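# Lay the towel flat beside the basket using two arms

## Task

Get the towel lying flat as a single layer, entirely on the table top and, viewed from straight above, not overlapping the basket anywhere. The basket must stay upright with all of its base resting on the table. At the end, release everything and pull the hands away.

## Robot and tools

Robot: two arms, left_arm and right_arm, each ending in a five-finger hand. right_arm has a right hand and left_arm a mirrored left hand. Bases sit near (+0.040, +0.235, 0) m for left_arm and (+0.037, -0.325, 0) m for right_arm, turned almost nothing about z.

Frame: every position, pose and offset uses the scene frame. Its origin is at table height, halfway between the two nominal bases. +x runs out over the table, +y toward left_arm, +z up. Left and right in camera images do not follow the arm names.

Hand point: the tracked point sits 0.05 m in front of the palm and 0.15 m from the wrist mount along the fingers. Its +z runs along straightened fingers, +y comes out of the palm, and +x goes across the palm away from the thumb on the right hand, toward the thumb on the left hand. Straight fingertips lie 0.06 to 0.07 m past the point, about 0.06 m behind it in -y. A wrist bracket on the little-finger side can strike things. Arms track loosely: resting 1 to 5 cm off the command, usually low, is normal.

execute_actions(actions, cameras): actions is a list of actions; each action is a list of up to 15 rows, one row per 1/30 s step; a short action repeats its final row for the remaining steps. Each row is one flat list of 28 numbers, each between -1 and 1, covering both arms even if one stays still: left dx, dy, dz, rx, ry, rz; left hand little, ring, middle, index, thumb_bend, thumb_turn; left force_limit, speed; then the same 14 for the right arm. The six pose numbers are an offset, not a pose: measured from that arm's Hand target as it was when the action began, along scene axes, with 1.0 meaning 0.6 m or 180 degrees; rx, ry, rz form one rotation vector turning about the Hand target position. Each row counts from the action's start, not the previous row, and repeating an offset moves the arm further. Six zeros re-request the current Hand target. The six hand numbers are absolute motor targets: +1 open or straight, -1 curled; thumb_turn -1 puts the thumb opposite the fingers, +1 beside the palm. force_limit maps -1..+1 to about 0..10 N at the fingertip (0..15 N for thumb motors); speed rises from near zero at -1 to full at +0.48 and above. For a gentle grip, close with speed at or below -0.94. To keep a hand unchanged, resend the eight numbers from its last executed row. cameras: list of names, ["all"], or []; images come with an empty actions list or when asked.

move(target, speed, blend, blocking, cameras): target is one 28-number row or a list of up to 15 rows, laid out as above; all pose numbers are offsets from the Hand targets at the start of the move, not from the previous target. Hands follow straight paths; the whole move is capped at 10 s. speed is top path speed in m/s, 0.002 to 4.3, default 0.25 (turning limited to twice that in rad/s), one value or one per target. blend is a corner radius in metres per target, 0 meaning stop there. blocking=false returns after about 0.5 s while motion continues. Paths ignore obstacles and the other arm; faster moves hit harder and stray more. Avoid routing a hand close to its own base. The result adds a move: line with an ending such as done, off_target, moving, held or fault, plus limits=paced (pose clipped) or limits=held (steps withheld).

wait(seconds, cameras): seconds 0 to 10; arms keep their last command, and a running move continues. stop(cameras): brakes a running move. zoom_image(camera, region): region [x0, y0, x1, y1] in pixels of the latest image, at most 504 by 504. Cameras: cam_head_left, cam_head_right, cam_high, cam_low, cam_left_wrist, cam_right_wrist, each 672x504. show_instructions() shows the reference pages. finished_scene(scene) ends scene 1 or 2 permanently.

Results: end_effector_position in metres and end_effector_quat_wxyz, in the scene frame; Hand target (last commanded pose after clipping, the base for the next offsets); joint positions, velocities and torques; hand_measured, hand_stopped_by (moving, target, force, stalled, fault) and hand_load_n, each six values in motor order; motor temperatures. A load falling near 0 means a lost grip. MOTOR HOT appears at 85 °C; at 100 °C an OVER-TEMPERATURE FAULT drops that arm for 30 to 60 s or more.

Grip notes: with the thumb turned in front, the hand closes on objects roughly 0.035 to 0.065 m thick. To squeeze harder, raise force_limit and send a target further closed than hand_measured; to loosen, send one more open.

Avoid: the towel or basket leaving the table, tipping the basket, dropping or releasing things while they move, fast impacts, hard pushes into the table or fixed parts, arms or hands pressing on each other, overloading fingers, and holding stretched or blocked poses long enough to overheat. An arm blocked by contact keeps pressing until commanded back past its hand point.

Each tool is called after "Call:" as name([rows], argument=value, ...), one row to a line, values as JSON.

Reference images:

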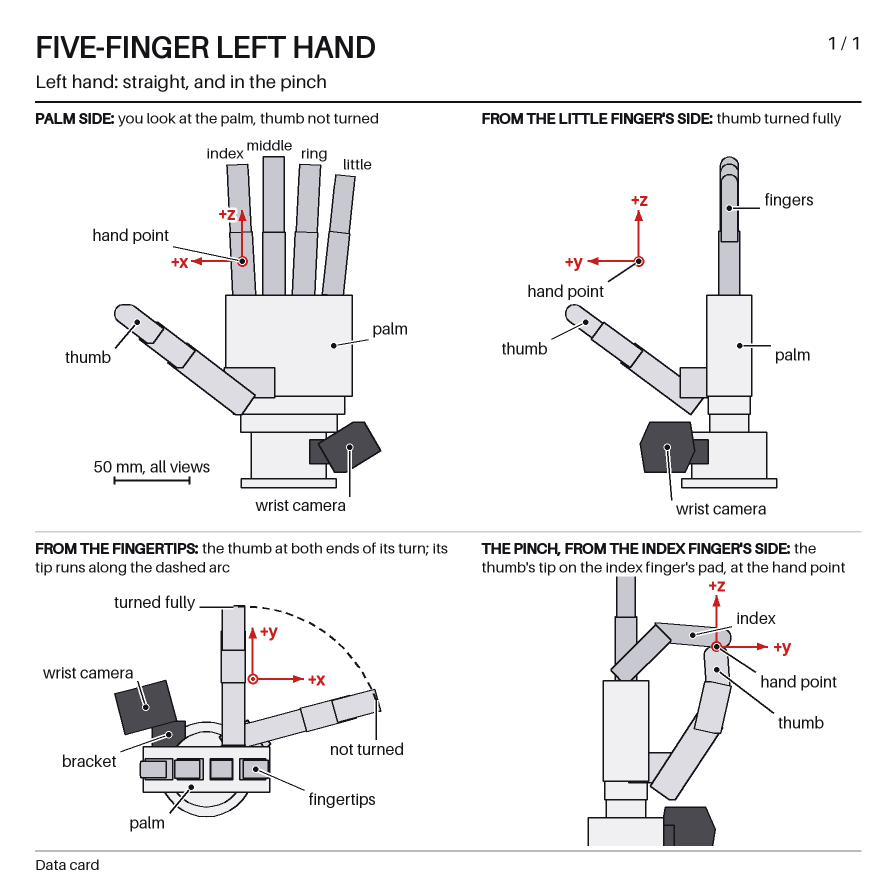

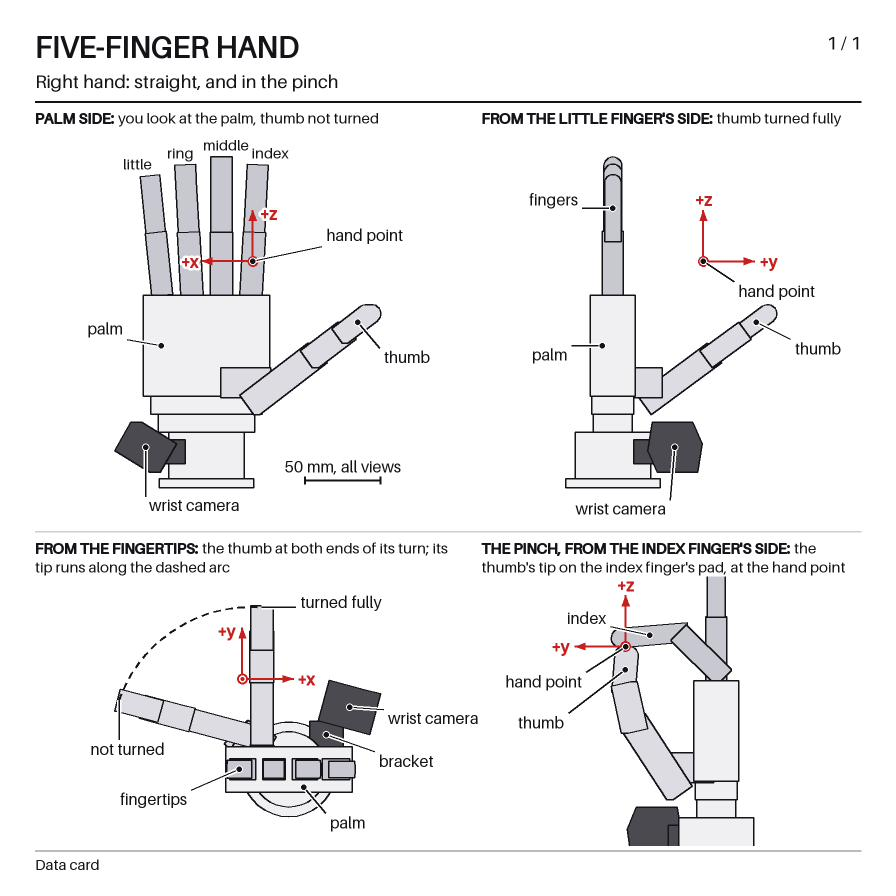

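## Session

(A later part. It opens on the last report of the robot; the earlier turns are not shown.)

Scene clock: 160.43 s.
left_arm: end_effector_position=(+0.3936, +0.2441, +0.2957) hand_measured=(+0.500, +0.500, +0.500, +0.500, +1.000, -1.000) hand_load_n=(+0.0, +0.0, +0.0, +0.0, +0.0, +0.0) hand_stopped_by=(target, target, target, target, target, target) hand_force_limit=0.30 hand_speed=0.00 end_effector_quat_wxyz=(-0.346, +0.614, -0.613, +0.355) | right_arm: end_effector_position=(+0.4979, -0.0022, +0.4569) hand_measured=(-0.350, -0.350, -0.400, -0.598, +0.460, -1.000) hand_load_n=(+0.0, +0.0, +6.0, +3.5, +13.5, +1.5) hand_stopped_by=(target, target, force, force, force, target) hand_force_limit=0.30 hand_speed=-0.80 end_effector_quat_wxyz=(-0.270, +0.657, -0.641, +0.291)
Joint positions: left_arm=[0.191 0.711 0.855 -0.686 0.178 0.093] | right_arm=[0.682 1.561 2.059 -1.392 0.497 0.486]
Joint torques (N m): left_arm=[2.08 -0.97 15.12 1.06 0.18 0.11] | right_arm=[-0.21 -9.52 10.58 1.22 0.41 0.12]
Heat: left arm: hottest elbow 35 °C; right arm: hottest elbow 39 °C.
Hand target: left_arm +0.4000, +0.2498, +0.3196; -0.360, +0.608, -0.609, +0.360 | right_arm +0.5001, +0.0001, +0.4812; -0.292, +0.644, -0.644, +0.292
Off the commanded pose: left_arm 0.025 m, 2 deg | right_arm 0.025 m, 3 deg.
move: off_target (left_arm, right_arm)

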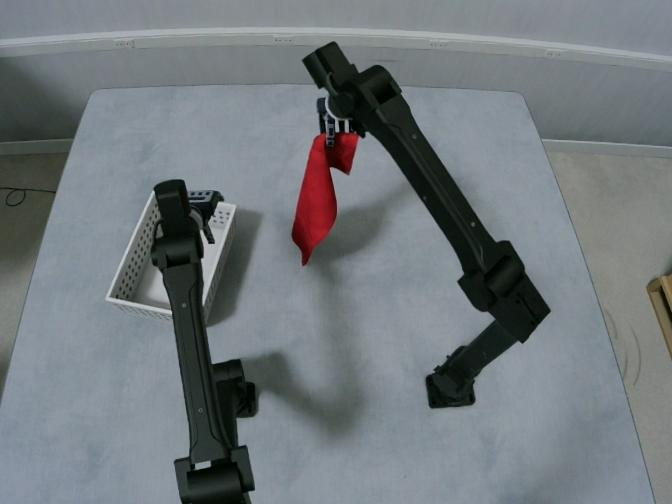

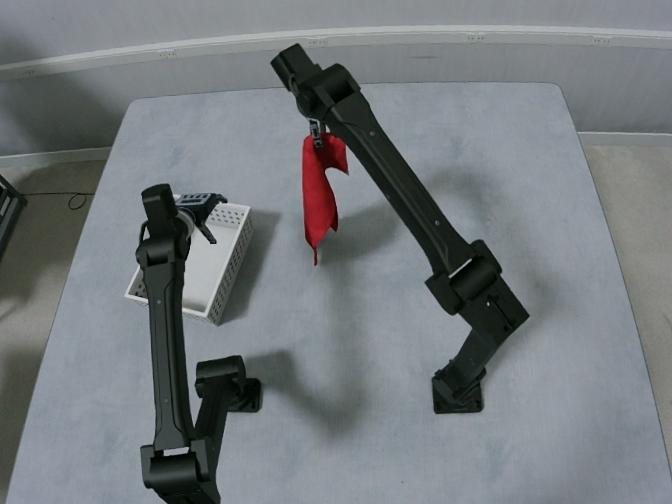

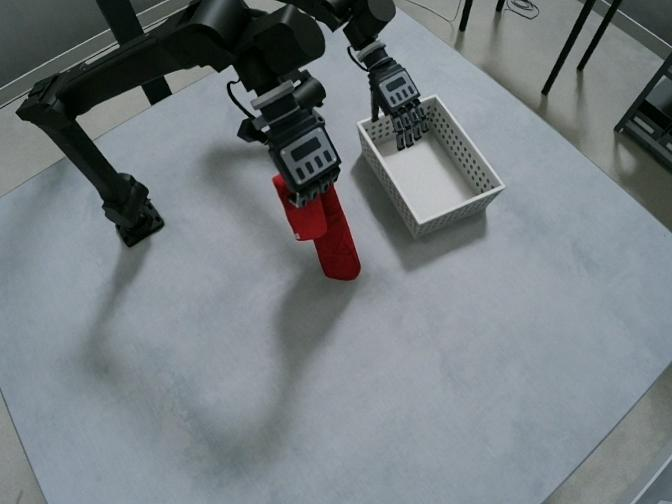

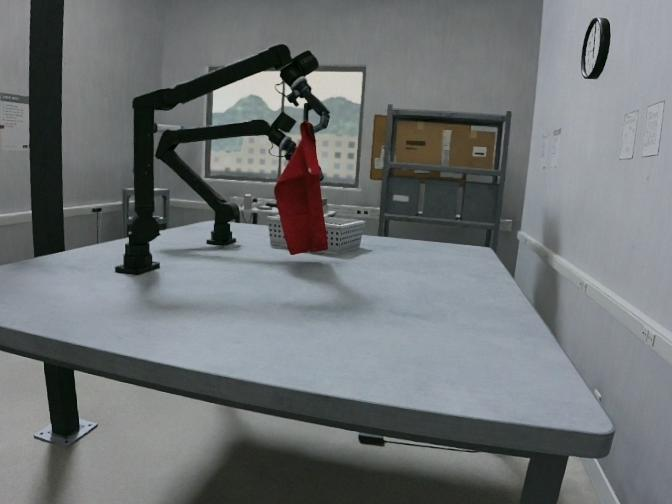

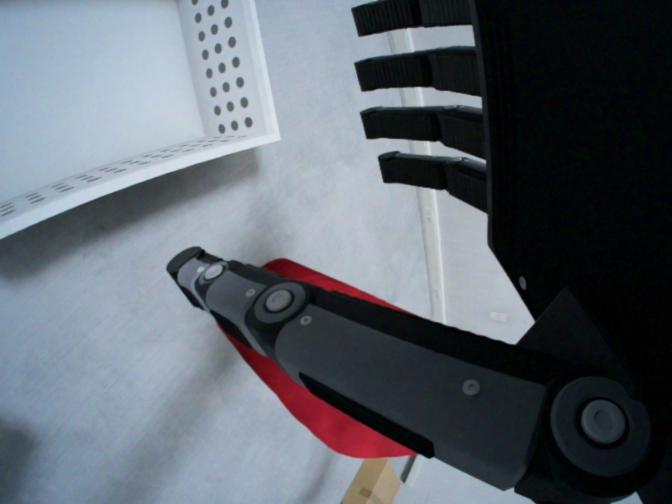

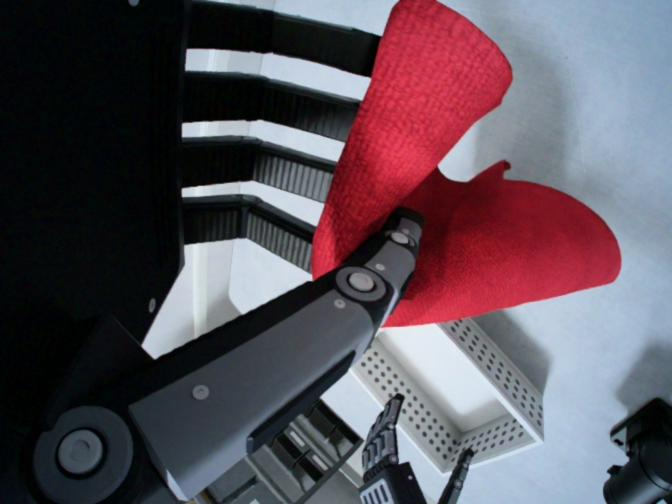

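Call:
move(target=[0.05,-0.2,-0.25,0,0,-0.25,0.5,0.5,0.5,0.5,1,-1,0.3,0,0,0,0,0,0,0,-0.35,-0.35,-0.6,-0.6,0.05,-1,0.3,-0.8], speed=0.25, cameras=["cam_left_wrist","cam_low","cam_high","cam_head_left"])

Scene clock: 174.17 s.
left_arm: end_effector_position=(+0.4290, +0.1344, +0.1735) hand_measured=(+0.500, +0.500, +0.500, +0.500, +1.000, -1.000) hand_load_n=(+0.0, +0.0, +0.0, +0.0, +0.0, +0.0) hand_stopped_by=(target, target, target, target, target, target) hand_force_limit=0.30 hand_speed=0.00 end_effector_quat_wxyz=(+0.197, -0.338, +0.792, -0.470) | right_arm: end_effector_position=(+0.4979, -0.0021, +0.4569) hand_measured=(-0.350, -0.350, -0.400, -0.598, +0.460, -1.000) hand_load_n=(+0.0, +0.0, +6.0, +3.5, +13.5, +1.5) hand_stopped_by=(target, target, force, force, force, target) hand_force_limit=0.30 hand_speed=-0.80 end_effector_quat_wxyz=(-0.270, +0.657, -0.641, +0.291)
Joint positions: left_arm=[0.063 1.048 0.712 -0.35 0.709 0.484] | right_arm=[0.682 1.561 2.059 -1.392 0.497 0.486]
Joint torques (N m): left_arm=[0.38 -5.3 9.59 1.8 0.44 0.11] | right_arm=[-0.32 -9.47 10.59 1.11 0.42 0.12]
Motor temperatures (°C): left_arm=[25 26 35 24 23 23] | right_arm=[22 27 43 21 25 24]
Heat: left arm: hottest elbow 35 °C; right arm: hottest elbow 43 °C.
Hand target: left_arm +0.4301, +0.1298, +0.1697; +0.195, -0.329, +0.795, -0.471 | right_arm +0.5001, +0.0001, +0.4812; -0.292, +0.644, -0.644, +0.292
Off the commanded pose: left_arm 0.006 m, 1 deg | right_arm 0.024 m, 3 deg.
move: off_target (right_arm)
Images, in order (width x height): cam_head_left 672x504, cam_high 672x504, cam_low 672x504, cam_left_wrist 672x504.

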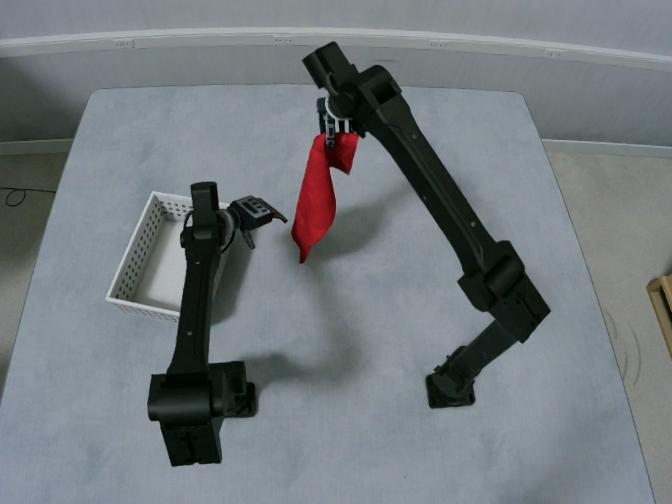

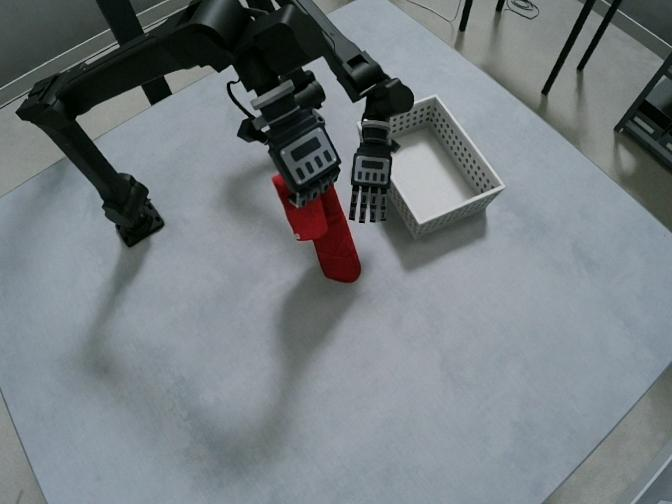

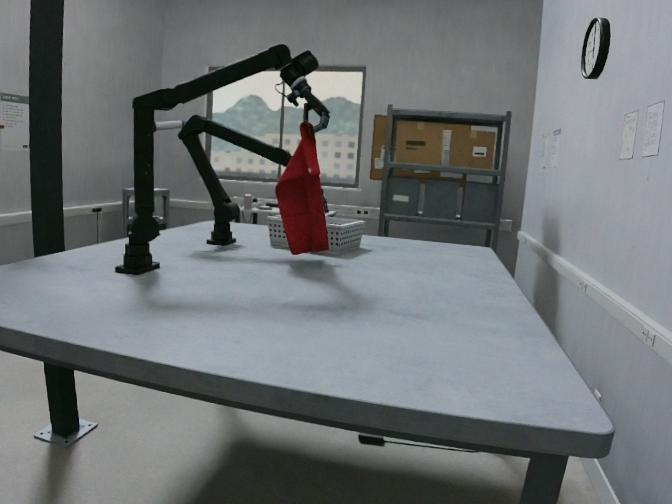

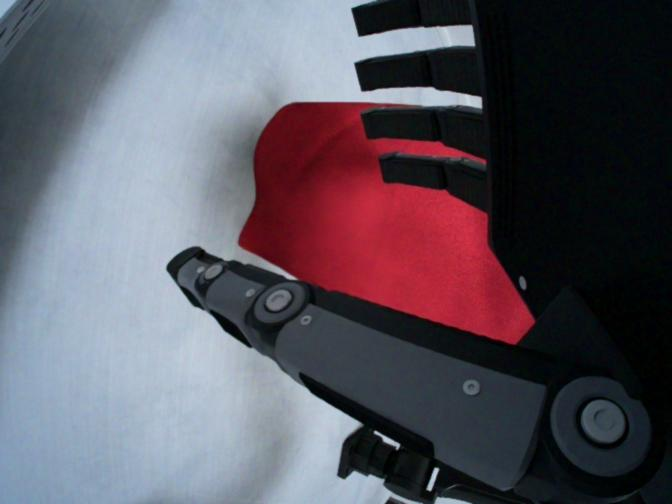

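Call:
move([
  [0.083,0.083,-0.02,0,0,0,0.5,0.5,0.5,0.5,1,-1,0.3,0,0,0,0,0,0,0,-0.35,-0.35,-0.6,-0.6,0.05,-1,0.3,-0.8],
  [0.145,0.01,-0.03,0,0,0,0.5,0.5,0.5,0.5,1,-1,0.3,0,0,0,0,0,0,0,-0.35,-0.35,-0.6,-0.6,0.05,-1,0.3,-0.8],
], speed=0.12, blend=0.01, cameras=["cam_left_wrist","cam_low","cam_high","cam_head_left","cam_head_right"])

Scene clock: 186.00 s.
left_arm: end_effector_position=(+0.4973, +0.1388, +0.1376) hand_measured=(+0.500, +0.500, +0.500, +0.500, +1.000, -1.000) hand_load_n=(+0.0, +0.0, +0.0, +0.0, +0.0, +0.0) hand_stopped_by=(target, target, target, target, target, target) hand_force_limit=0.30 hand_speed=0.00 end_effector_quat_wxyz=(+0.182, -0.337, +0.798, -0.465) | right_arm: end_effector_position=(+0.4979, -0.0021, +0.4569) hand_measured=(-0.350, -0.350, -0.400, -0.598, +0.460, -1.000) hand_load_n=(+0.0, +0.0, +6.5, +3.5, +13.0, +1.5) hand_stopped_by=(target, target, force, force, force, target) hand_force_limit=0.30 hand_speed=-0.80 end_effector_quat_wxyz=(-0.270, +0.657, -0.641, +0.291)
Joint positions: left_arm=[0.063 1.314 0.828 -0.243 0.72 0.505] | right_arm=[0.682 1.561 2.059 -1.392 0.497 0.486]
Joint torques (N m): left_arm=[0.09 -7.36 13.37 1.57 0.21 -0.07] | right_arm=[-0.26 -9.47 10.61 1.11 0.42 0.12]
Heat: left arm: hottest elbow 36 °C; right arm: hottest elbow 45 °C.
Hand target: left_arm +0.5171, +0.1358, +0.1516; +0.195, -0.329, +0.795, -0.471 | right_arm +0.5001, +0.0001, +0.4812; -0.292, +0.644, -0.644, +0.292
Off the commanded pose: left_arm 0.024 m, 2 deg | right_arm 0.025 m, 3 deg.
move: off_target (left_arm, right_arm)
Images, in order (width x height): cam_head_left 672x504, cam_head_right 672x504, cam_high 672x504, cam_low 672x504, cam_left_wrist 672x504.

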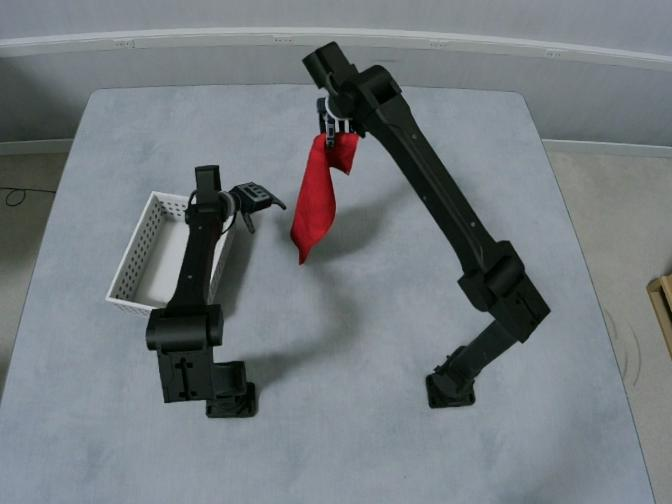

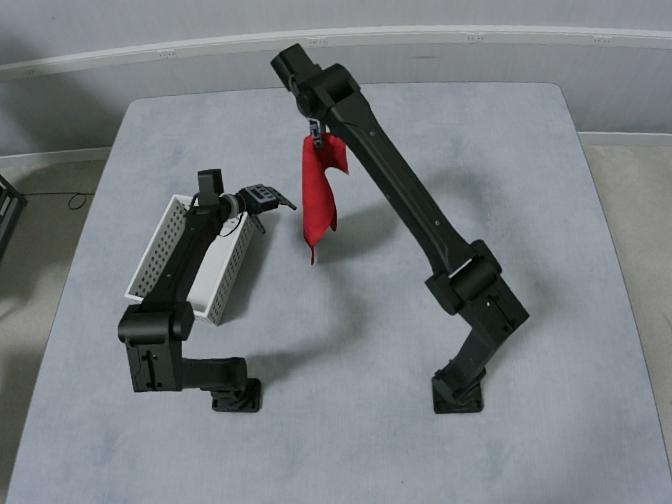

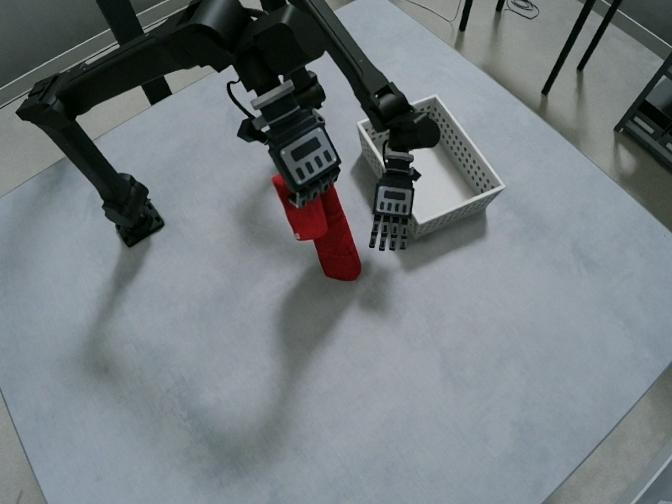

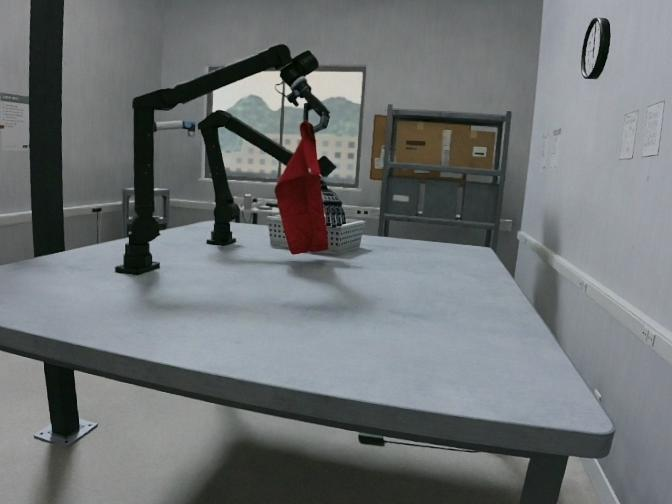

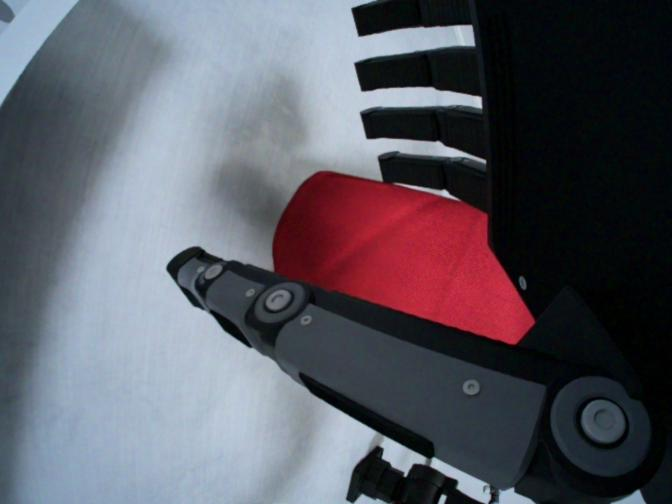

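Call:
move(target=[0.1,-0.1,-0.01,0,0,0,0.5,0.5,0.5,0.5,1,-1,0.3,0,0,0,0,0,0,0,-0.35,-0.35,-0.6,-0.6,0.05,-1,0.3,-0.8], speed=0.12, cameras=["cam_left_wrist","cam_low","cam_high","cam_head_left","cam_head_right"])

Call:
zoom_image(camera="cam_high", region=[260, 150, 440, 300])

Scene clock: 190.90 s.
left_arm: end_effector_position=(+0.5577, +0.0827, +0.1331) hand_measured=(+0.500, +0.500, +0.500, +0.500, +1.000, -1.000) hand_load_n=(+0.0, +0.0, +0.0, +0.0, +0.0, +0.0) hand_stopped_by=(target, target, target, target, target, target) hand_force_limit=0.30 hand_speed=0.00 end_effector_quat_wxyz=(+0.184, -0.336, +0.799, -0.463) | right_arm: end_effector_position=(+0.4979, -0.0021, +0.4569) hand_measured=(-0.350, -0.350, -0.400, -0.598, +0.460, -1.000) hand_load_n=(+0.0, +0.0, +6.0, +3.5, +13.5, +2.0) hand_stopped_by=(target, target, force, force, force, target) hand_force_limit=0.30 hand_speed=-0.80 end_effector_quat_wxyz=(-0.270, +0.657, -0.641, +0.291)
Joint positions: left_arm=[-0.074 1.474 0.965 -0.152 0.61 0.398] | right_arm=[0.682 1.561 2.059 -1.392 0.497 0.486]
Joint torques (N m): left_arm=[0.5 -9.88 13.39 1.69 0.11 -0.02] | right_arm=[-0.26 -9.47 10.58 1.1 0.42 0.12]
Heat: left arm: hottest elbow 36 °C; right arm: hottest elbow 45 °C.
Hand target: left_arm +0.5770, +0.0758, +0.1455; +0.195, -0.329, +0.795, -0.471 | right_arm +0.5001, +0.0001, +0.4812; -0.292, +0.644, -0.644, +0.292
Off the commanded pose: left_arm 0.024 m, 2 deg | right_arm 0.025 m, 3 deg.
move: off_target (left_arm, right_arm)
Images, in order (width x height): cam_head_left 672x504, cam_head_right 672x504, cam_high 672x504, cam_low 672x504, cam_left_wrist 672x504.

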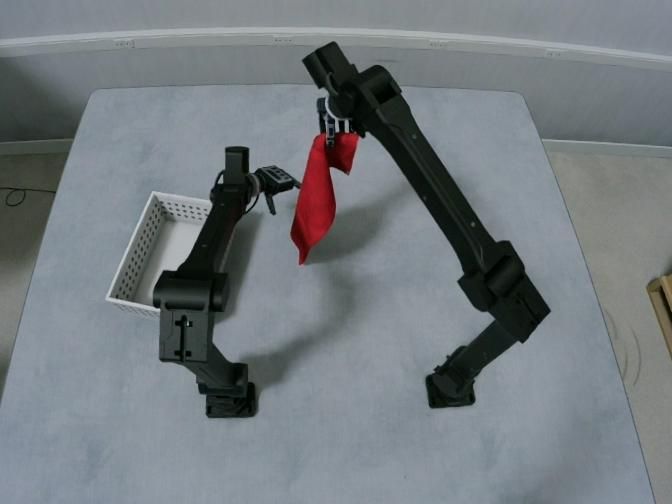

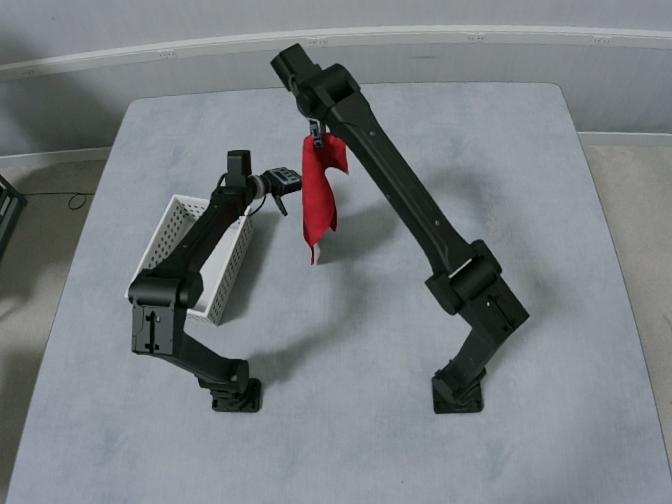

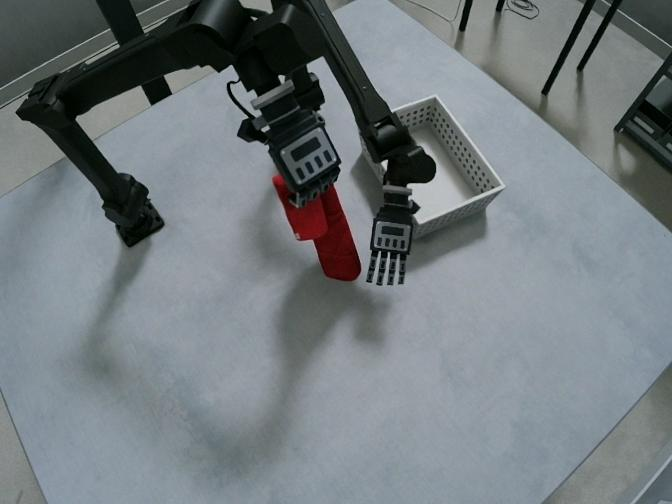

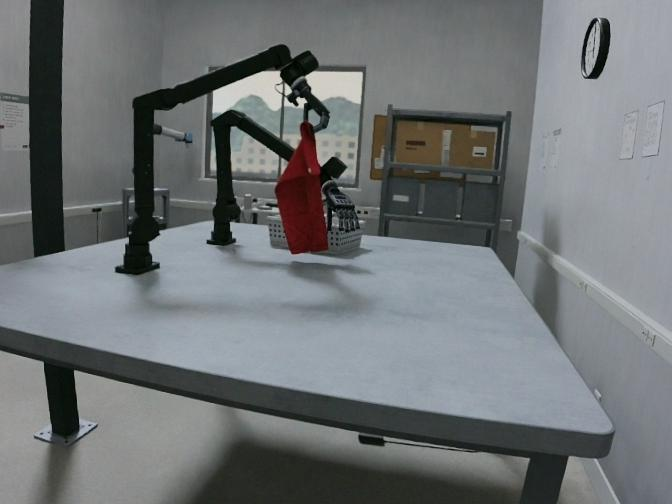

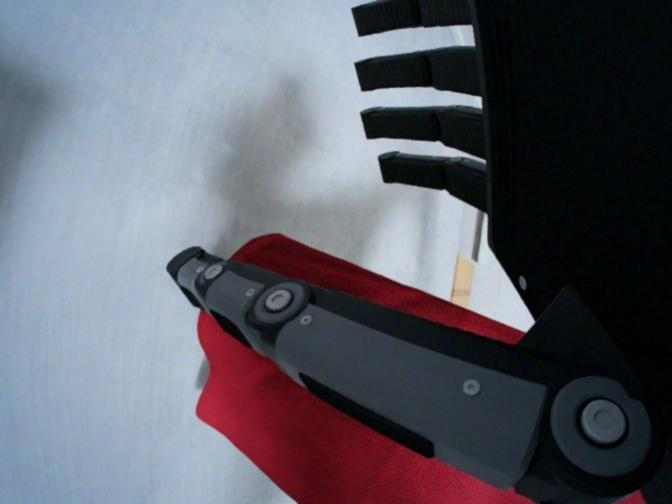

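Scaled by 2.800 from the camera's 672x504 image, which has a finer 960x720 frame.

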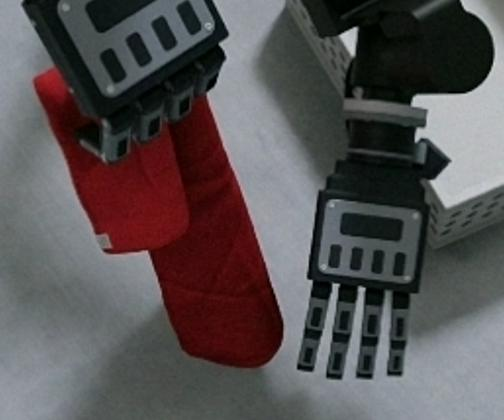

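Call:
move(target=[-0.077,-0.09,0,0,0,0,0.5,0.5,0.5,0.5,1,-1,0.3,0,0,0,0,0,0,0,-0.35,-0.35,-0.6,-0.6,0.05,-1,0.3,-0.8], speed=0.08, cameras=["cam_left_wrist","cam_low","cam_high","cam_head_left"])

Call:
zoom_image(camera="cam_high", region=[260, 150, 440, 300])

Call:
zoom_image(camera="cam_low", region=[250, 140, 390, 280])

Scene clock: 195.47 s.
left_arm: end_effector_position=(+0.5334, +0.0266, +0.1435) hand_measured=(+0.500, +0.500, +0.500, +0.500, +1.000, -1.000) hand_load_n=(+0.0, +0.0, +0.0, +0.0, +0.0, +0.0) hand_stopped_by=(target, target, target, target, target, target) hand_force_limit=0.30 hand_speed=0.00 end_effector_quat_wxyz=(+0.193, -0.331, +0.797, -0.467) | right_arm: end_effector_position=(+0.4979, -0.0021, +0.4569) hand_measured=(-0.350, -0.350, -0.400, -0.598, +0.460, -1.000) hand_load_n=(+0.0, +0.0, +6.0, +3.5, +13.5, +1.5) hand_stopped_by=(target, target, force, force, force, target) hand_force_limit=0.30 hand_speed=-0.80 end_effector_quat_wxyz=(-0.270, +0.657, -0.641, +0.291)
Joint positions: left_arm=[-0.211 1.41 0.91 -0.091 0.496 0.308] | right_arm=[0.682 1.561 2.059 -1.392 0.497 0.486]
Joint torques (N m): left_arm=[1.03 -11.11 8.54 2 0.02 -0.04] | right_arm=[-0.26 -9.47 10.58 1.13 0.42 0.12]
Heat: left arm: hottest elbow 37 °C; right arm: hottest elbow 46 °C.
Hand target: left_arm +0.5310, +0.0218, +0.1456; +0.195, -0.329, +0.795, -0.471 | right_arm +0.5001, +0.0001, +0.4812; -0.292, +0.644, -0.644, +0.292
Off the commanded pose: left_arm 0.006 m, 1 deg | right_arm 0.025 m, 3 deg.
move: off_target (right_arm)
Images, in order (width x height): cam_head_left 672x504, cam_high 672x504, cam_low 672x504, cam_left_wrist 672x504.

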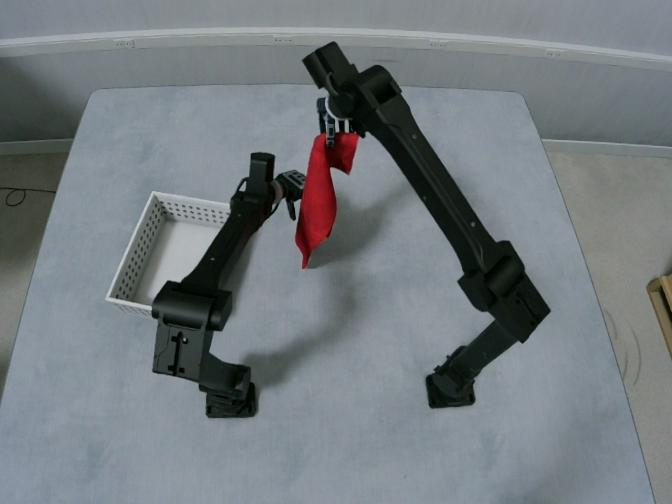

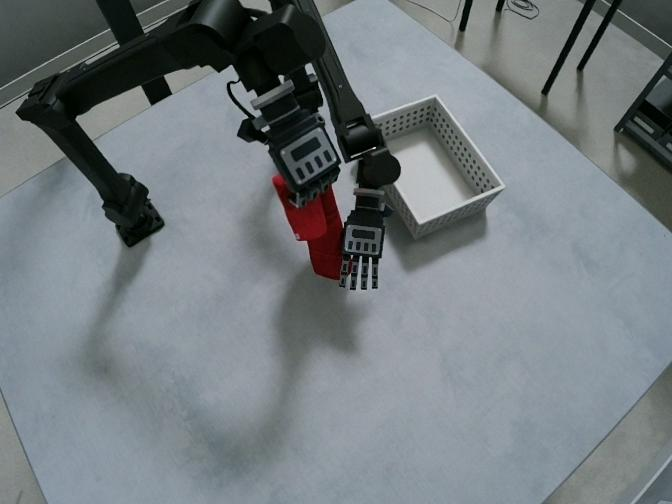

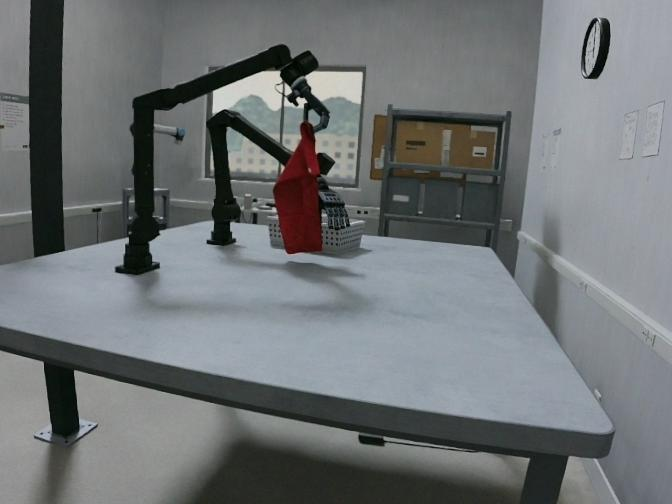

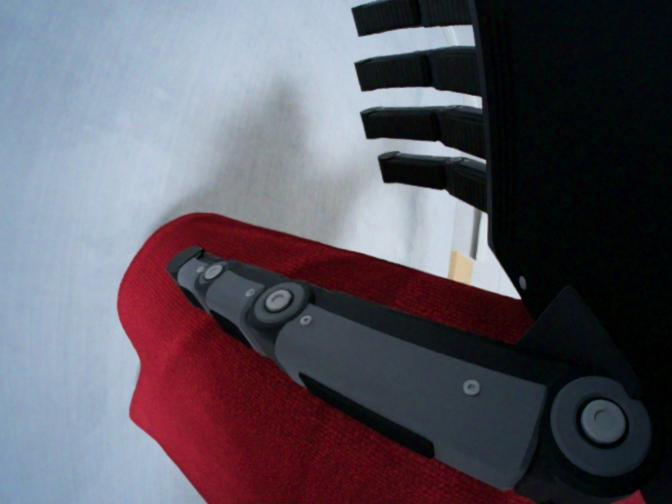

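Scaled by 2.800 from the camera's 672x504 image, which has a finer 960x720 frame.

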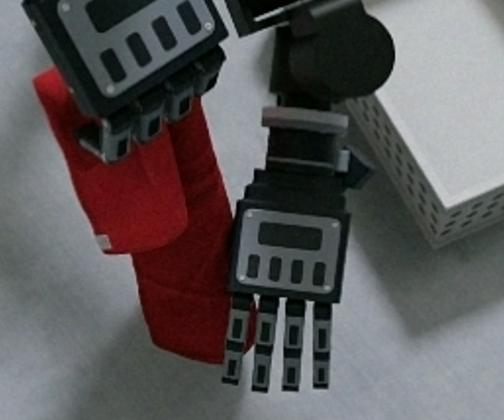

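Scaled by 3.600 from the camera's 672x504 image, which has a finer 960x720 frame.

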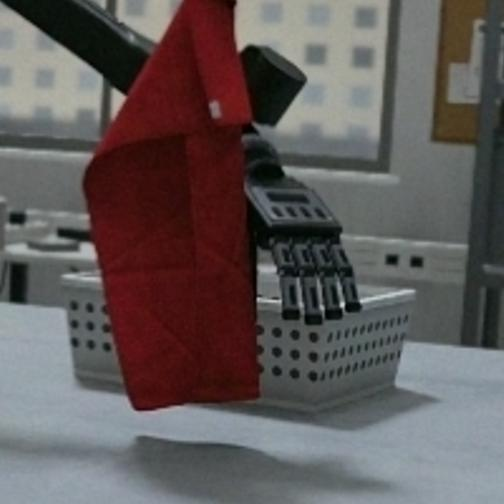

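Call:
move([
  [0.065,0.065,0,0,0,0,0.5,0.5,0.5,0.5,1,-1,0.3,0,0,0,0,0,0,0,-0.35,-0.35,-0.6,-0.6,0.05,-1,0.3,-0.8],
  [0.105,0.03,0,0,0,-0.083,0.5,0.5,0.5,0.5,1,-1,0.3,0,0,0,0,0,0,0,-0.35,-0.35,-0.6,-0.6,0.05,-1,0.3,-0.8],
], speed=0.1, blend=0.005, cameras=["cam_left_wrist","cam_low","cam_high"])

Call:
zoom_image(camera="cam_high", region=[260, 150, 440, 300])

Call:
zoom_image(camera="cam_low", region=[250, 140, 390, 280])

Scene clock: 200.90 s.
left_arm: end_effector_position=(+0.5765, +0.0369, +0.1384) hand_measured=(+0.500, +0.500, +0.500, +0.500, +1.000, -1.000) hand_load_n=(+0.0, +0.0, +0.0, +0.0, +0.0, +0.5) hand_stopped_by=(target, target, target, target, target, target) hand_force_limit=0.30 hand_speed=0.00 end_effector_quat_wxyz=(+0.124, -0.227, +0.832, -0.490) | right_arm: end_effector_position=(+0.4979, -0.0021, +0.4569) hand_measured=(-0.350, -0.350, -0.400, -0.598, +0.460, -1.000) hand_load_n=(+0.0, +0.0, +6.0, +4.0, +13.5, +1.5) hand_stopped_by=(target, target, force, force, force, target) hand_force_limit=0.30 hand_speed=-0.80 end_effector_quat_wxyz=(-0.270, +0.657, -0.641, +0.291)
Joint positions: left_arm=[-0.124 1.606 1.144 -0.296 0.781 0.568] | right_arm=[0.682 1.561 2.059 -1.392 0.497 0.486]
Joint torques (N m): left_arm=[2.32 -11.81 13.38 0.73 0.44 0.07] | right_arm=[-0.26 -9.52 10.59 1.13 0.41 0.11]
Heat: left arm: hottest elbow 37 °C; right arm: hottest elbow 46 °C.
Hand target: left_arm +0.5939, +0.0398, +0.1456; +0.132, -0.223, +0.831, -0.492 | right_arm +0.5001, +0.0001, +0.4812; -0.292, +0.644, -0.644, +0.292
Off the commanded pose: left_arm 0.019 m, 1 deg | right_arm 0.025 m, 3 deg.
move: off_target (left_arm, right_arm)
Images, in order (width x height): cam_high 672x504, cam_low 672x504, cam_left_wrist 672x504.

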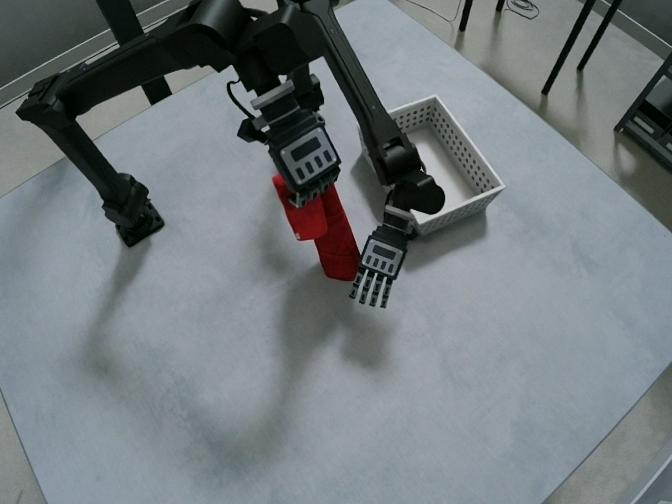

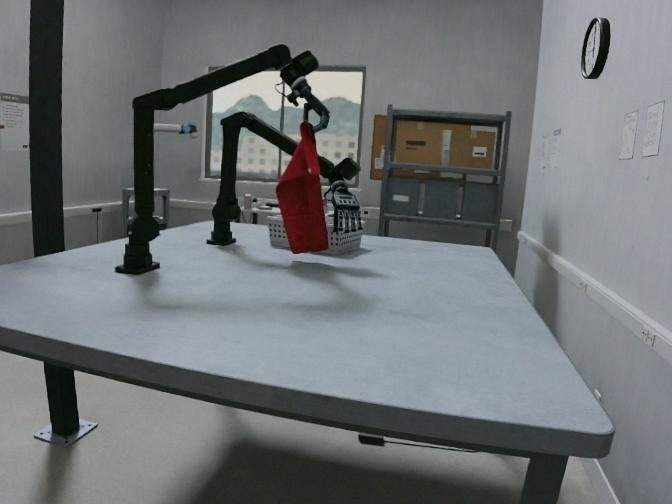

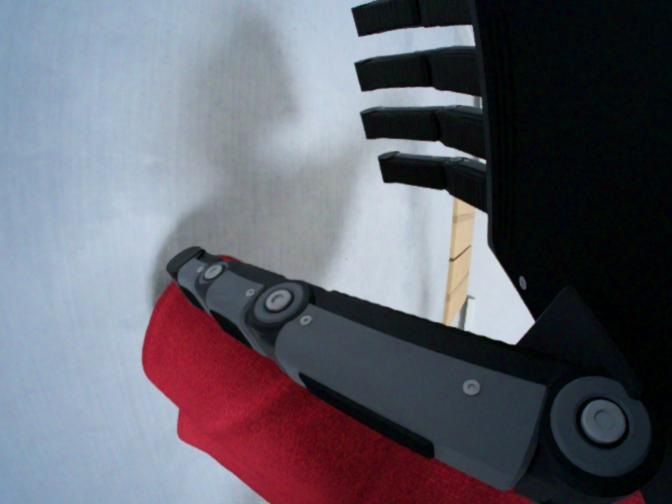

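Scaled by 2.800 from the camera's 672x504 image, which has a finer 960x720 frame.

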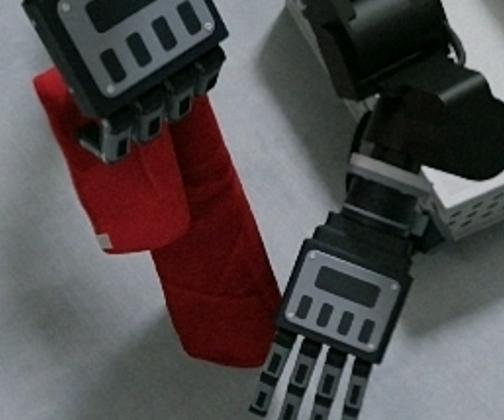

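Scaled by 3.600 from the camera's 672x504 image, which has a finer 960x720 frame.

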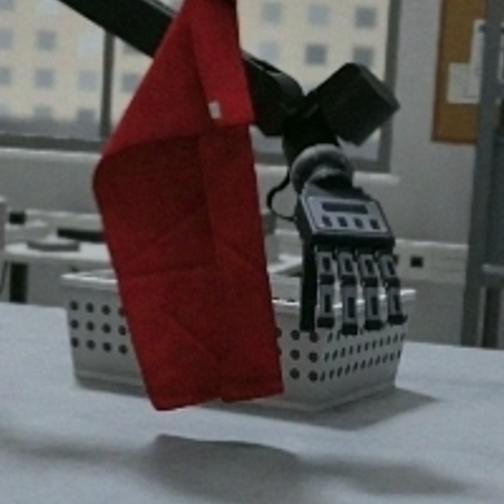

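Call:
move(target=[-0.045,0.075,0,0,0,0,0.5,0.5,0.5,0.5,1,-1,0.3,0,0,0,0,0,0,0,-0.35,-0.35,-0.6,-0.6,0.05,-1,0.3,-0.8], speed=0.1, cameras=["cam_left_wrist","cam_low","cam_high"])

Call:
zoom_image(camera="cam_high", region=[260, 150, 440, 300])

Call:
zoom_image(camera="cam_low", region=[250, 140, 390, 280])

Scene clock: 204.23 s.
left_arm: end_effector_position=(+0.5707, +0.0805, +0.1485) hand_measured=(+0.500, +0.500, +0.500, +0.500, +1.000, -1.000) hand_load_n=(+0.0, +0.0, +0.0, +0.0, +0.0, +0.0) hand_stopped_by=(target, target, target, target, target, target) hand_force_limit=0.30 hand_speed=0.00 end_effector_quat_wxyz=(+0.134, -0.221, +0.830, -0.494) | right_arm: end_effector_position=(+0.4979, -0.0021, +0.4569) hand_measured=(-0.350, -0.350, -0.400, -0.598, +0.460, -1.000) hand_load_n=(+0.0, +0.0, +6.0, +3.5, +13.5, +1.5) hand_stopped_by=(target, target, force, force, force, target) hand_force_limit=0.30 hand_speed=-0.80 end_effector_quat_wxyz=(-0.270, +0.657, -0.641, +0.291)
Joint positions: left_arm=[-0.037 1.567 1.127 -0.356 0.842 0.657] | right_arm=[0.682 1.561 2.059 -1.392 0.497 0.486]
Joint torques (N m): left_arm=[2.2 -13.1 8.66 0.66 0.51 0.09] | right_arm=[-0.26 -9.47 10.59 1.14 0.42 0.12]
Heat: left arm: hottest elbow 37 °C; right arm: hottest elbow 46 °C.
Hand target: left_arm +0.5669, +0.0848, +0.1457; +0.132, -0.223, +0.831, -0.492 | right_arm +0.5001, +0.0001, +0.4812; -0.292, +0.644, -0.644, +0.292
Off the commanded pose: left_arm 0.006 m, 0 deg | right_arm 0.025 m, 3 deg.
move: off_target (right_arm)
Images, in order (width x height): cam_high 672x504, cam_low 672x504, cam_left_wrist 672x504.

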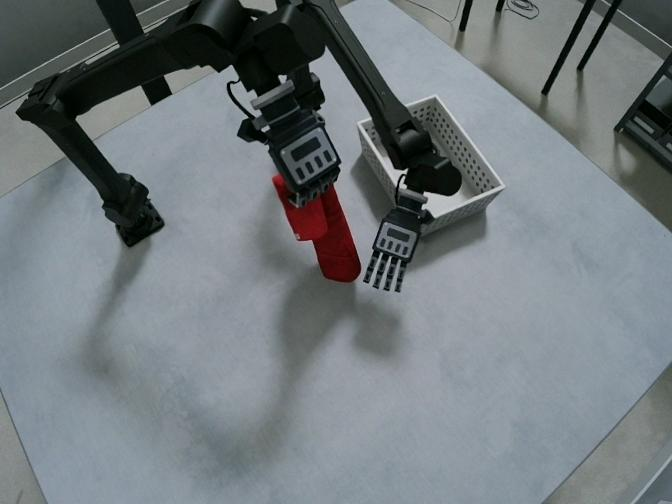

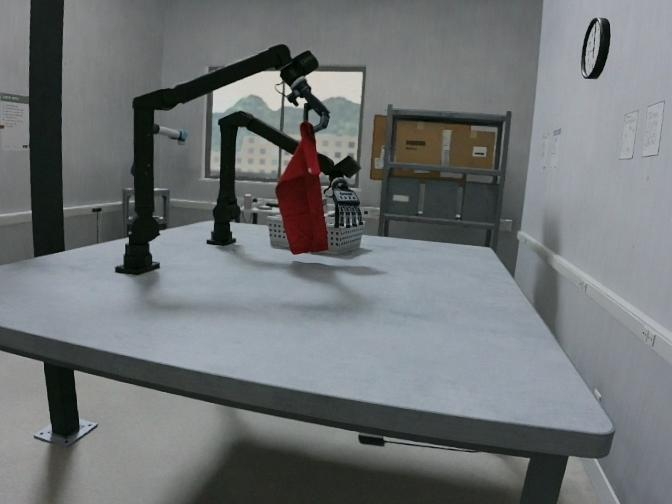

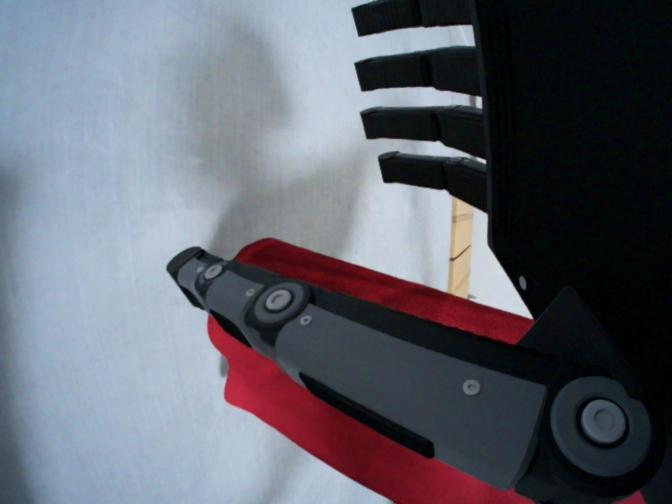

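Scaled by 2.800 from the camera's 672x504 image, which has a finer 960x720 frame.

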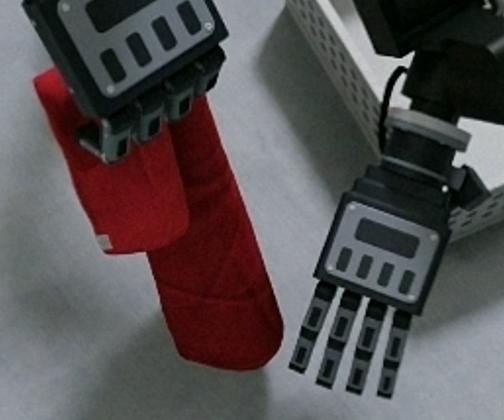

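Scaled by 3.600 from the camera's 672x504 image, which has a finer 960x720 frame.

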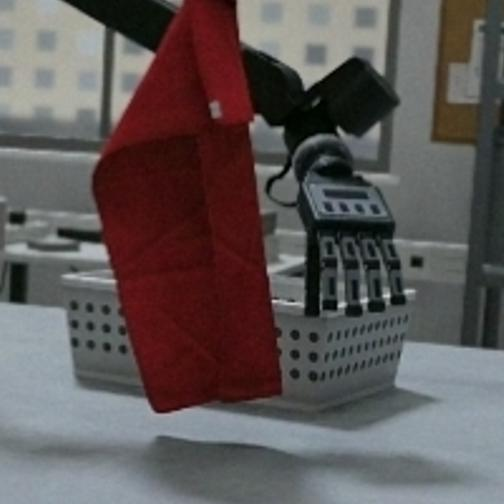

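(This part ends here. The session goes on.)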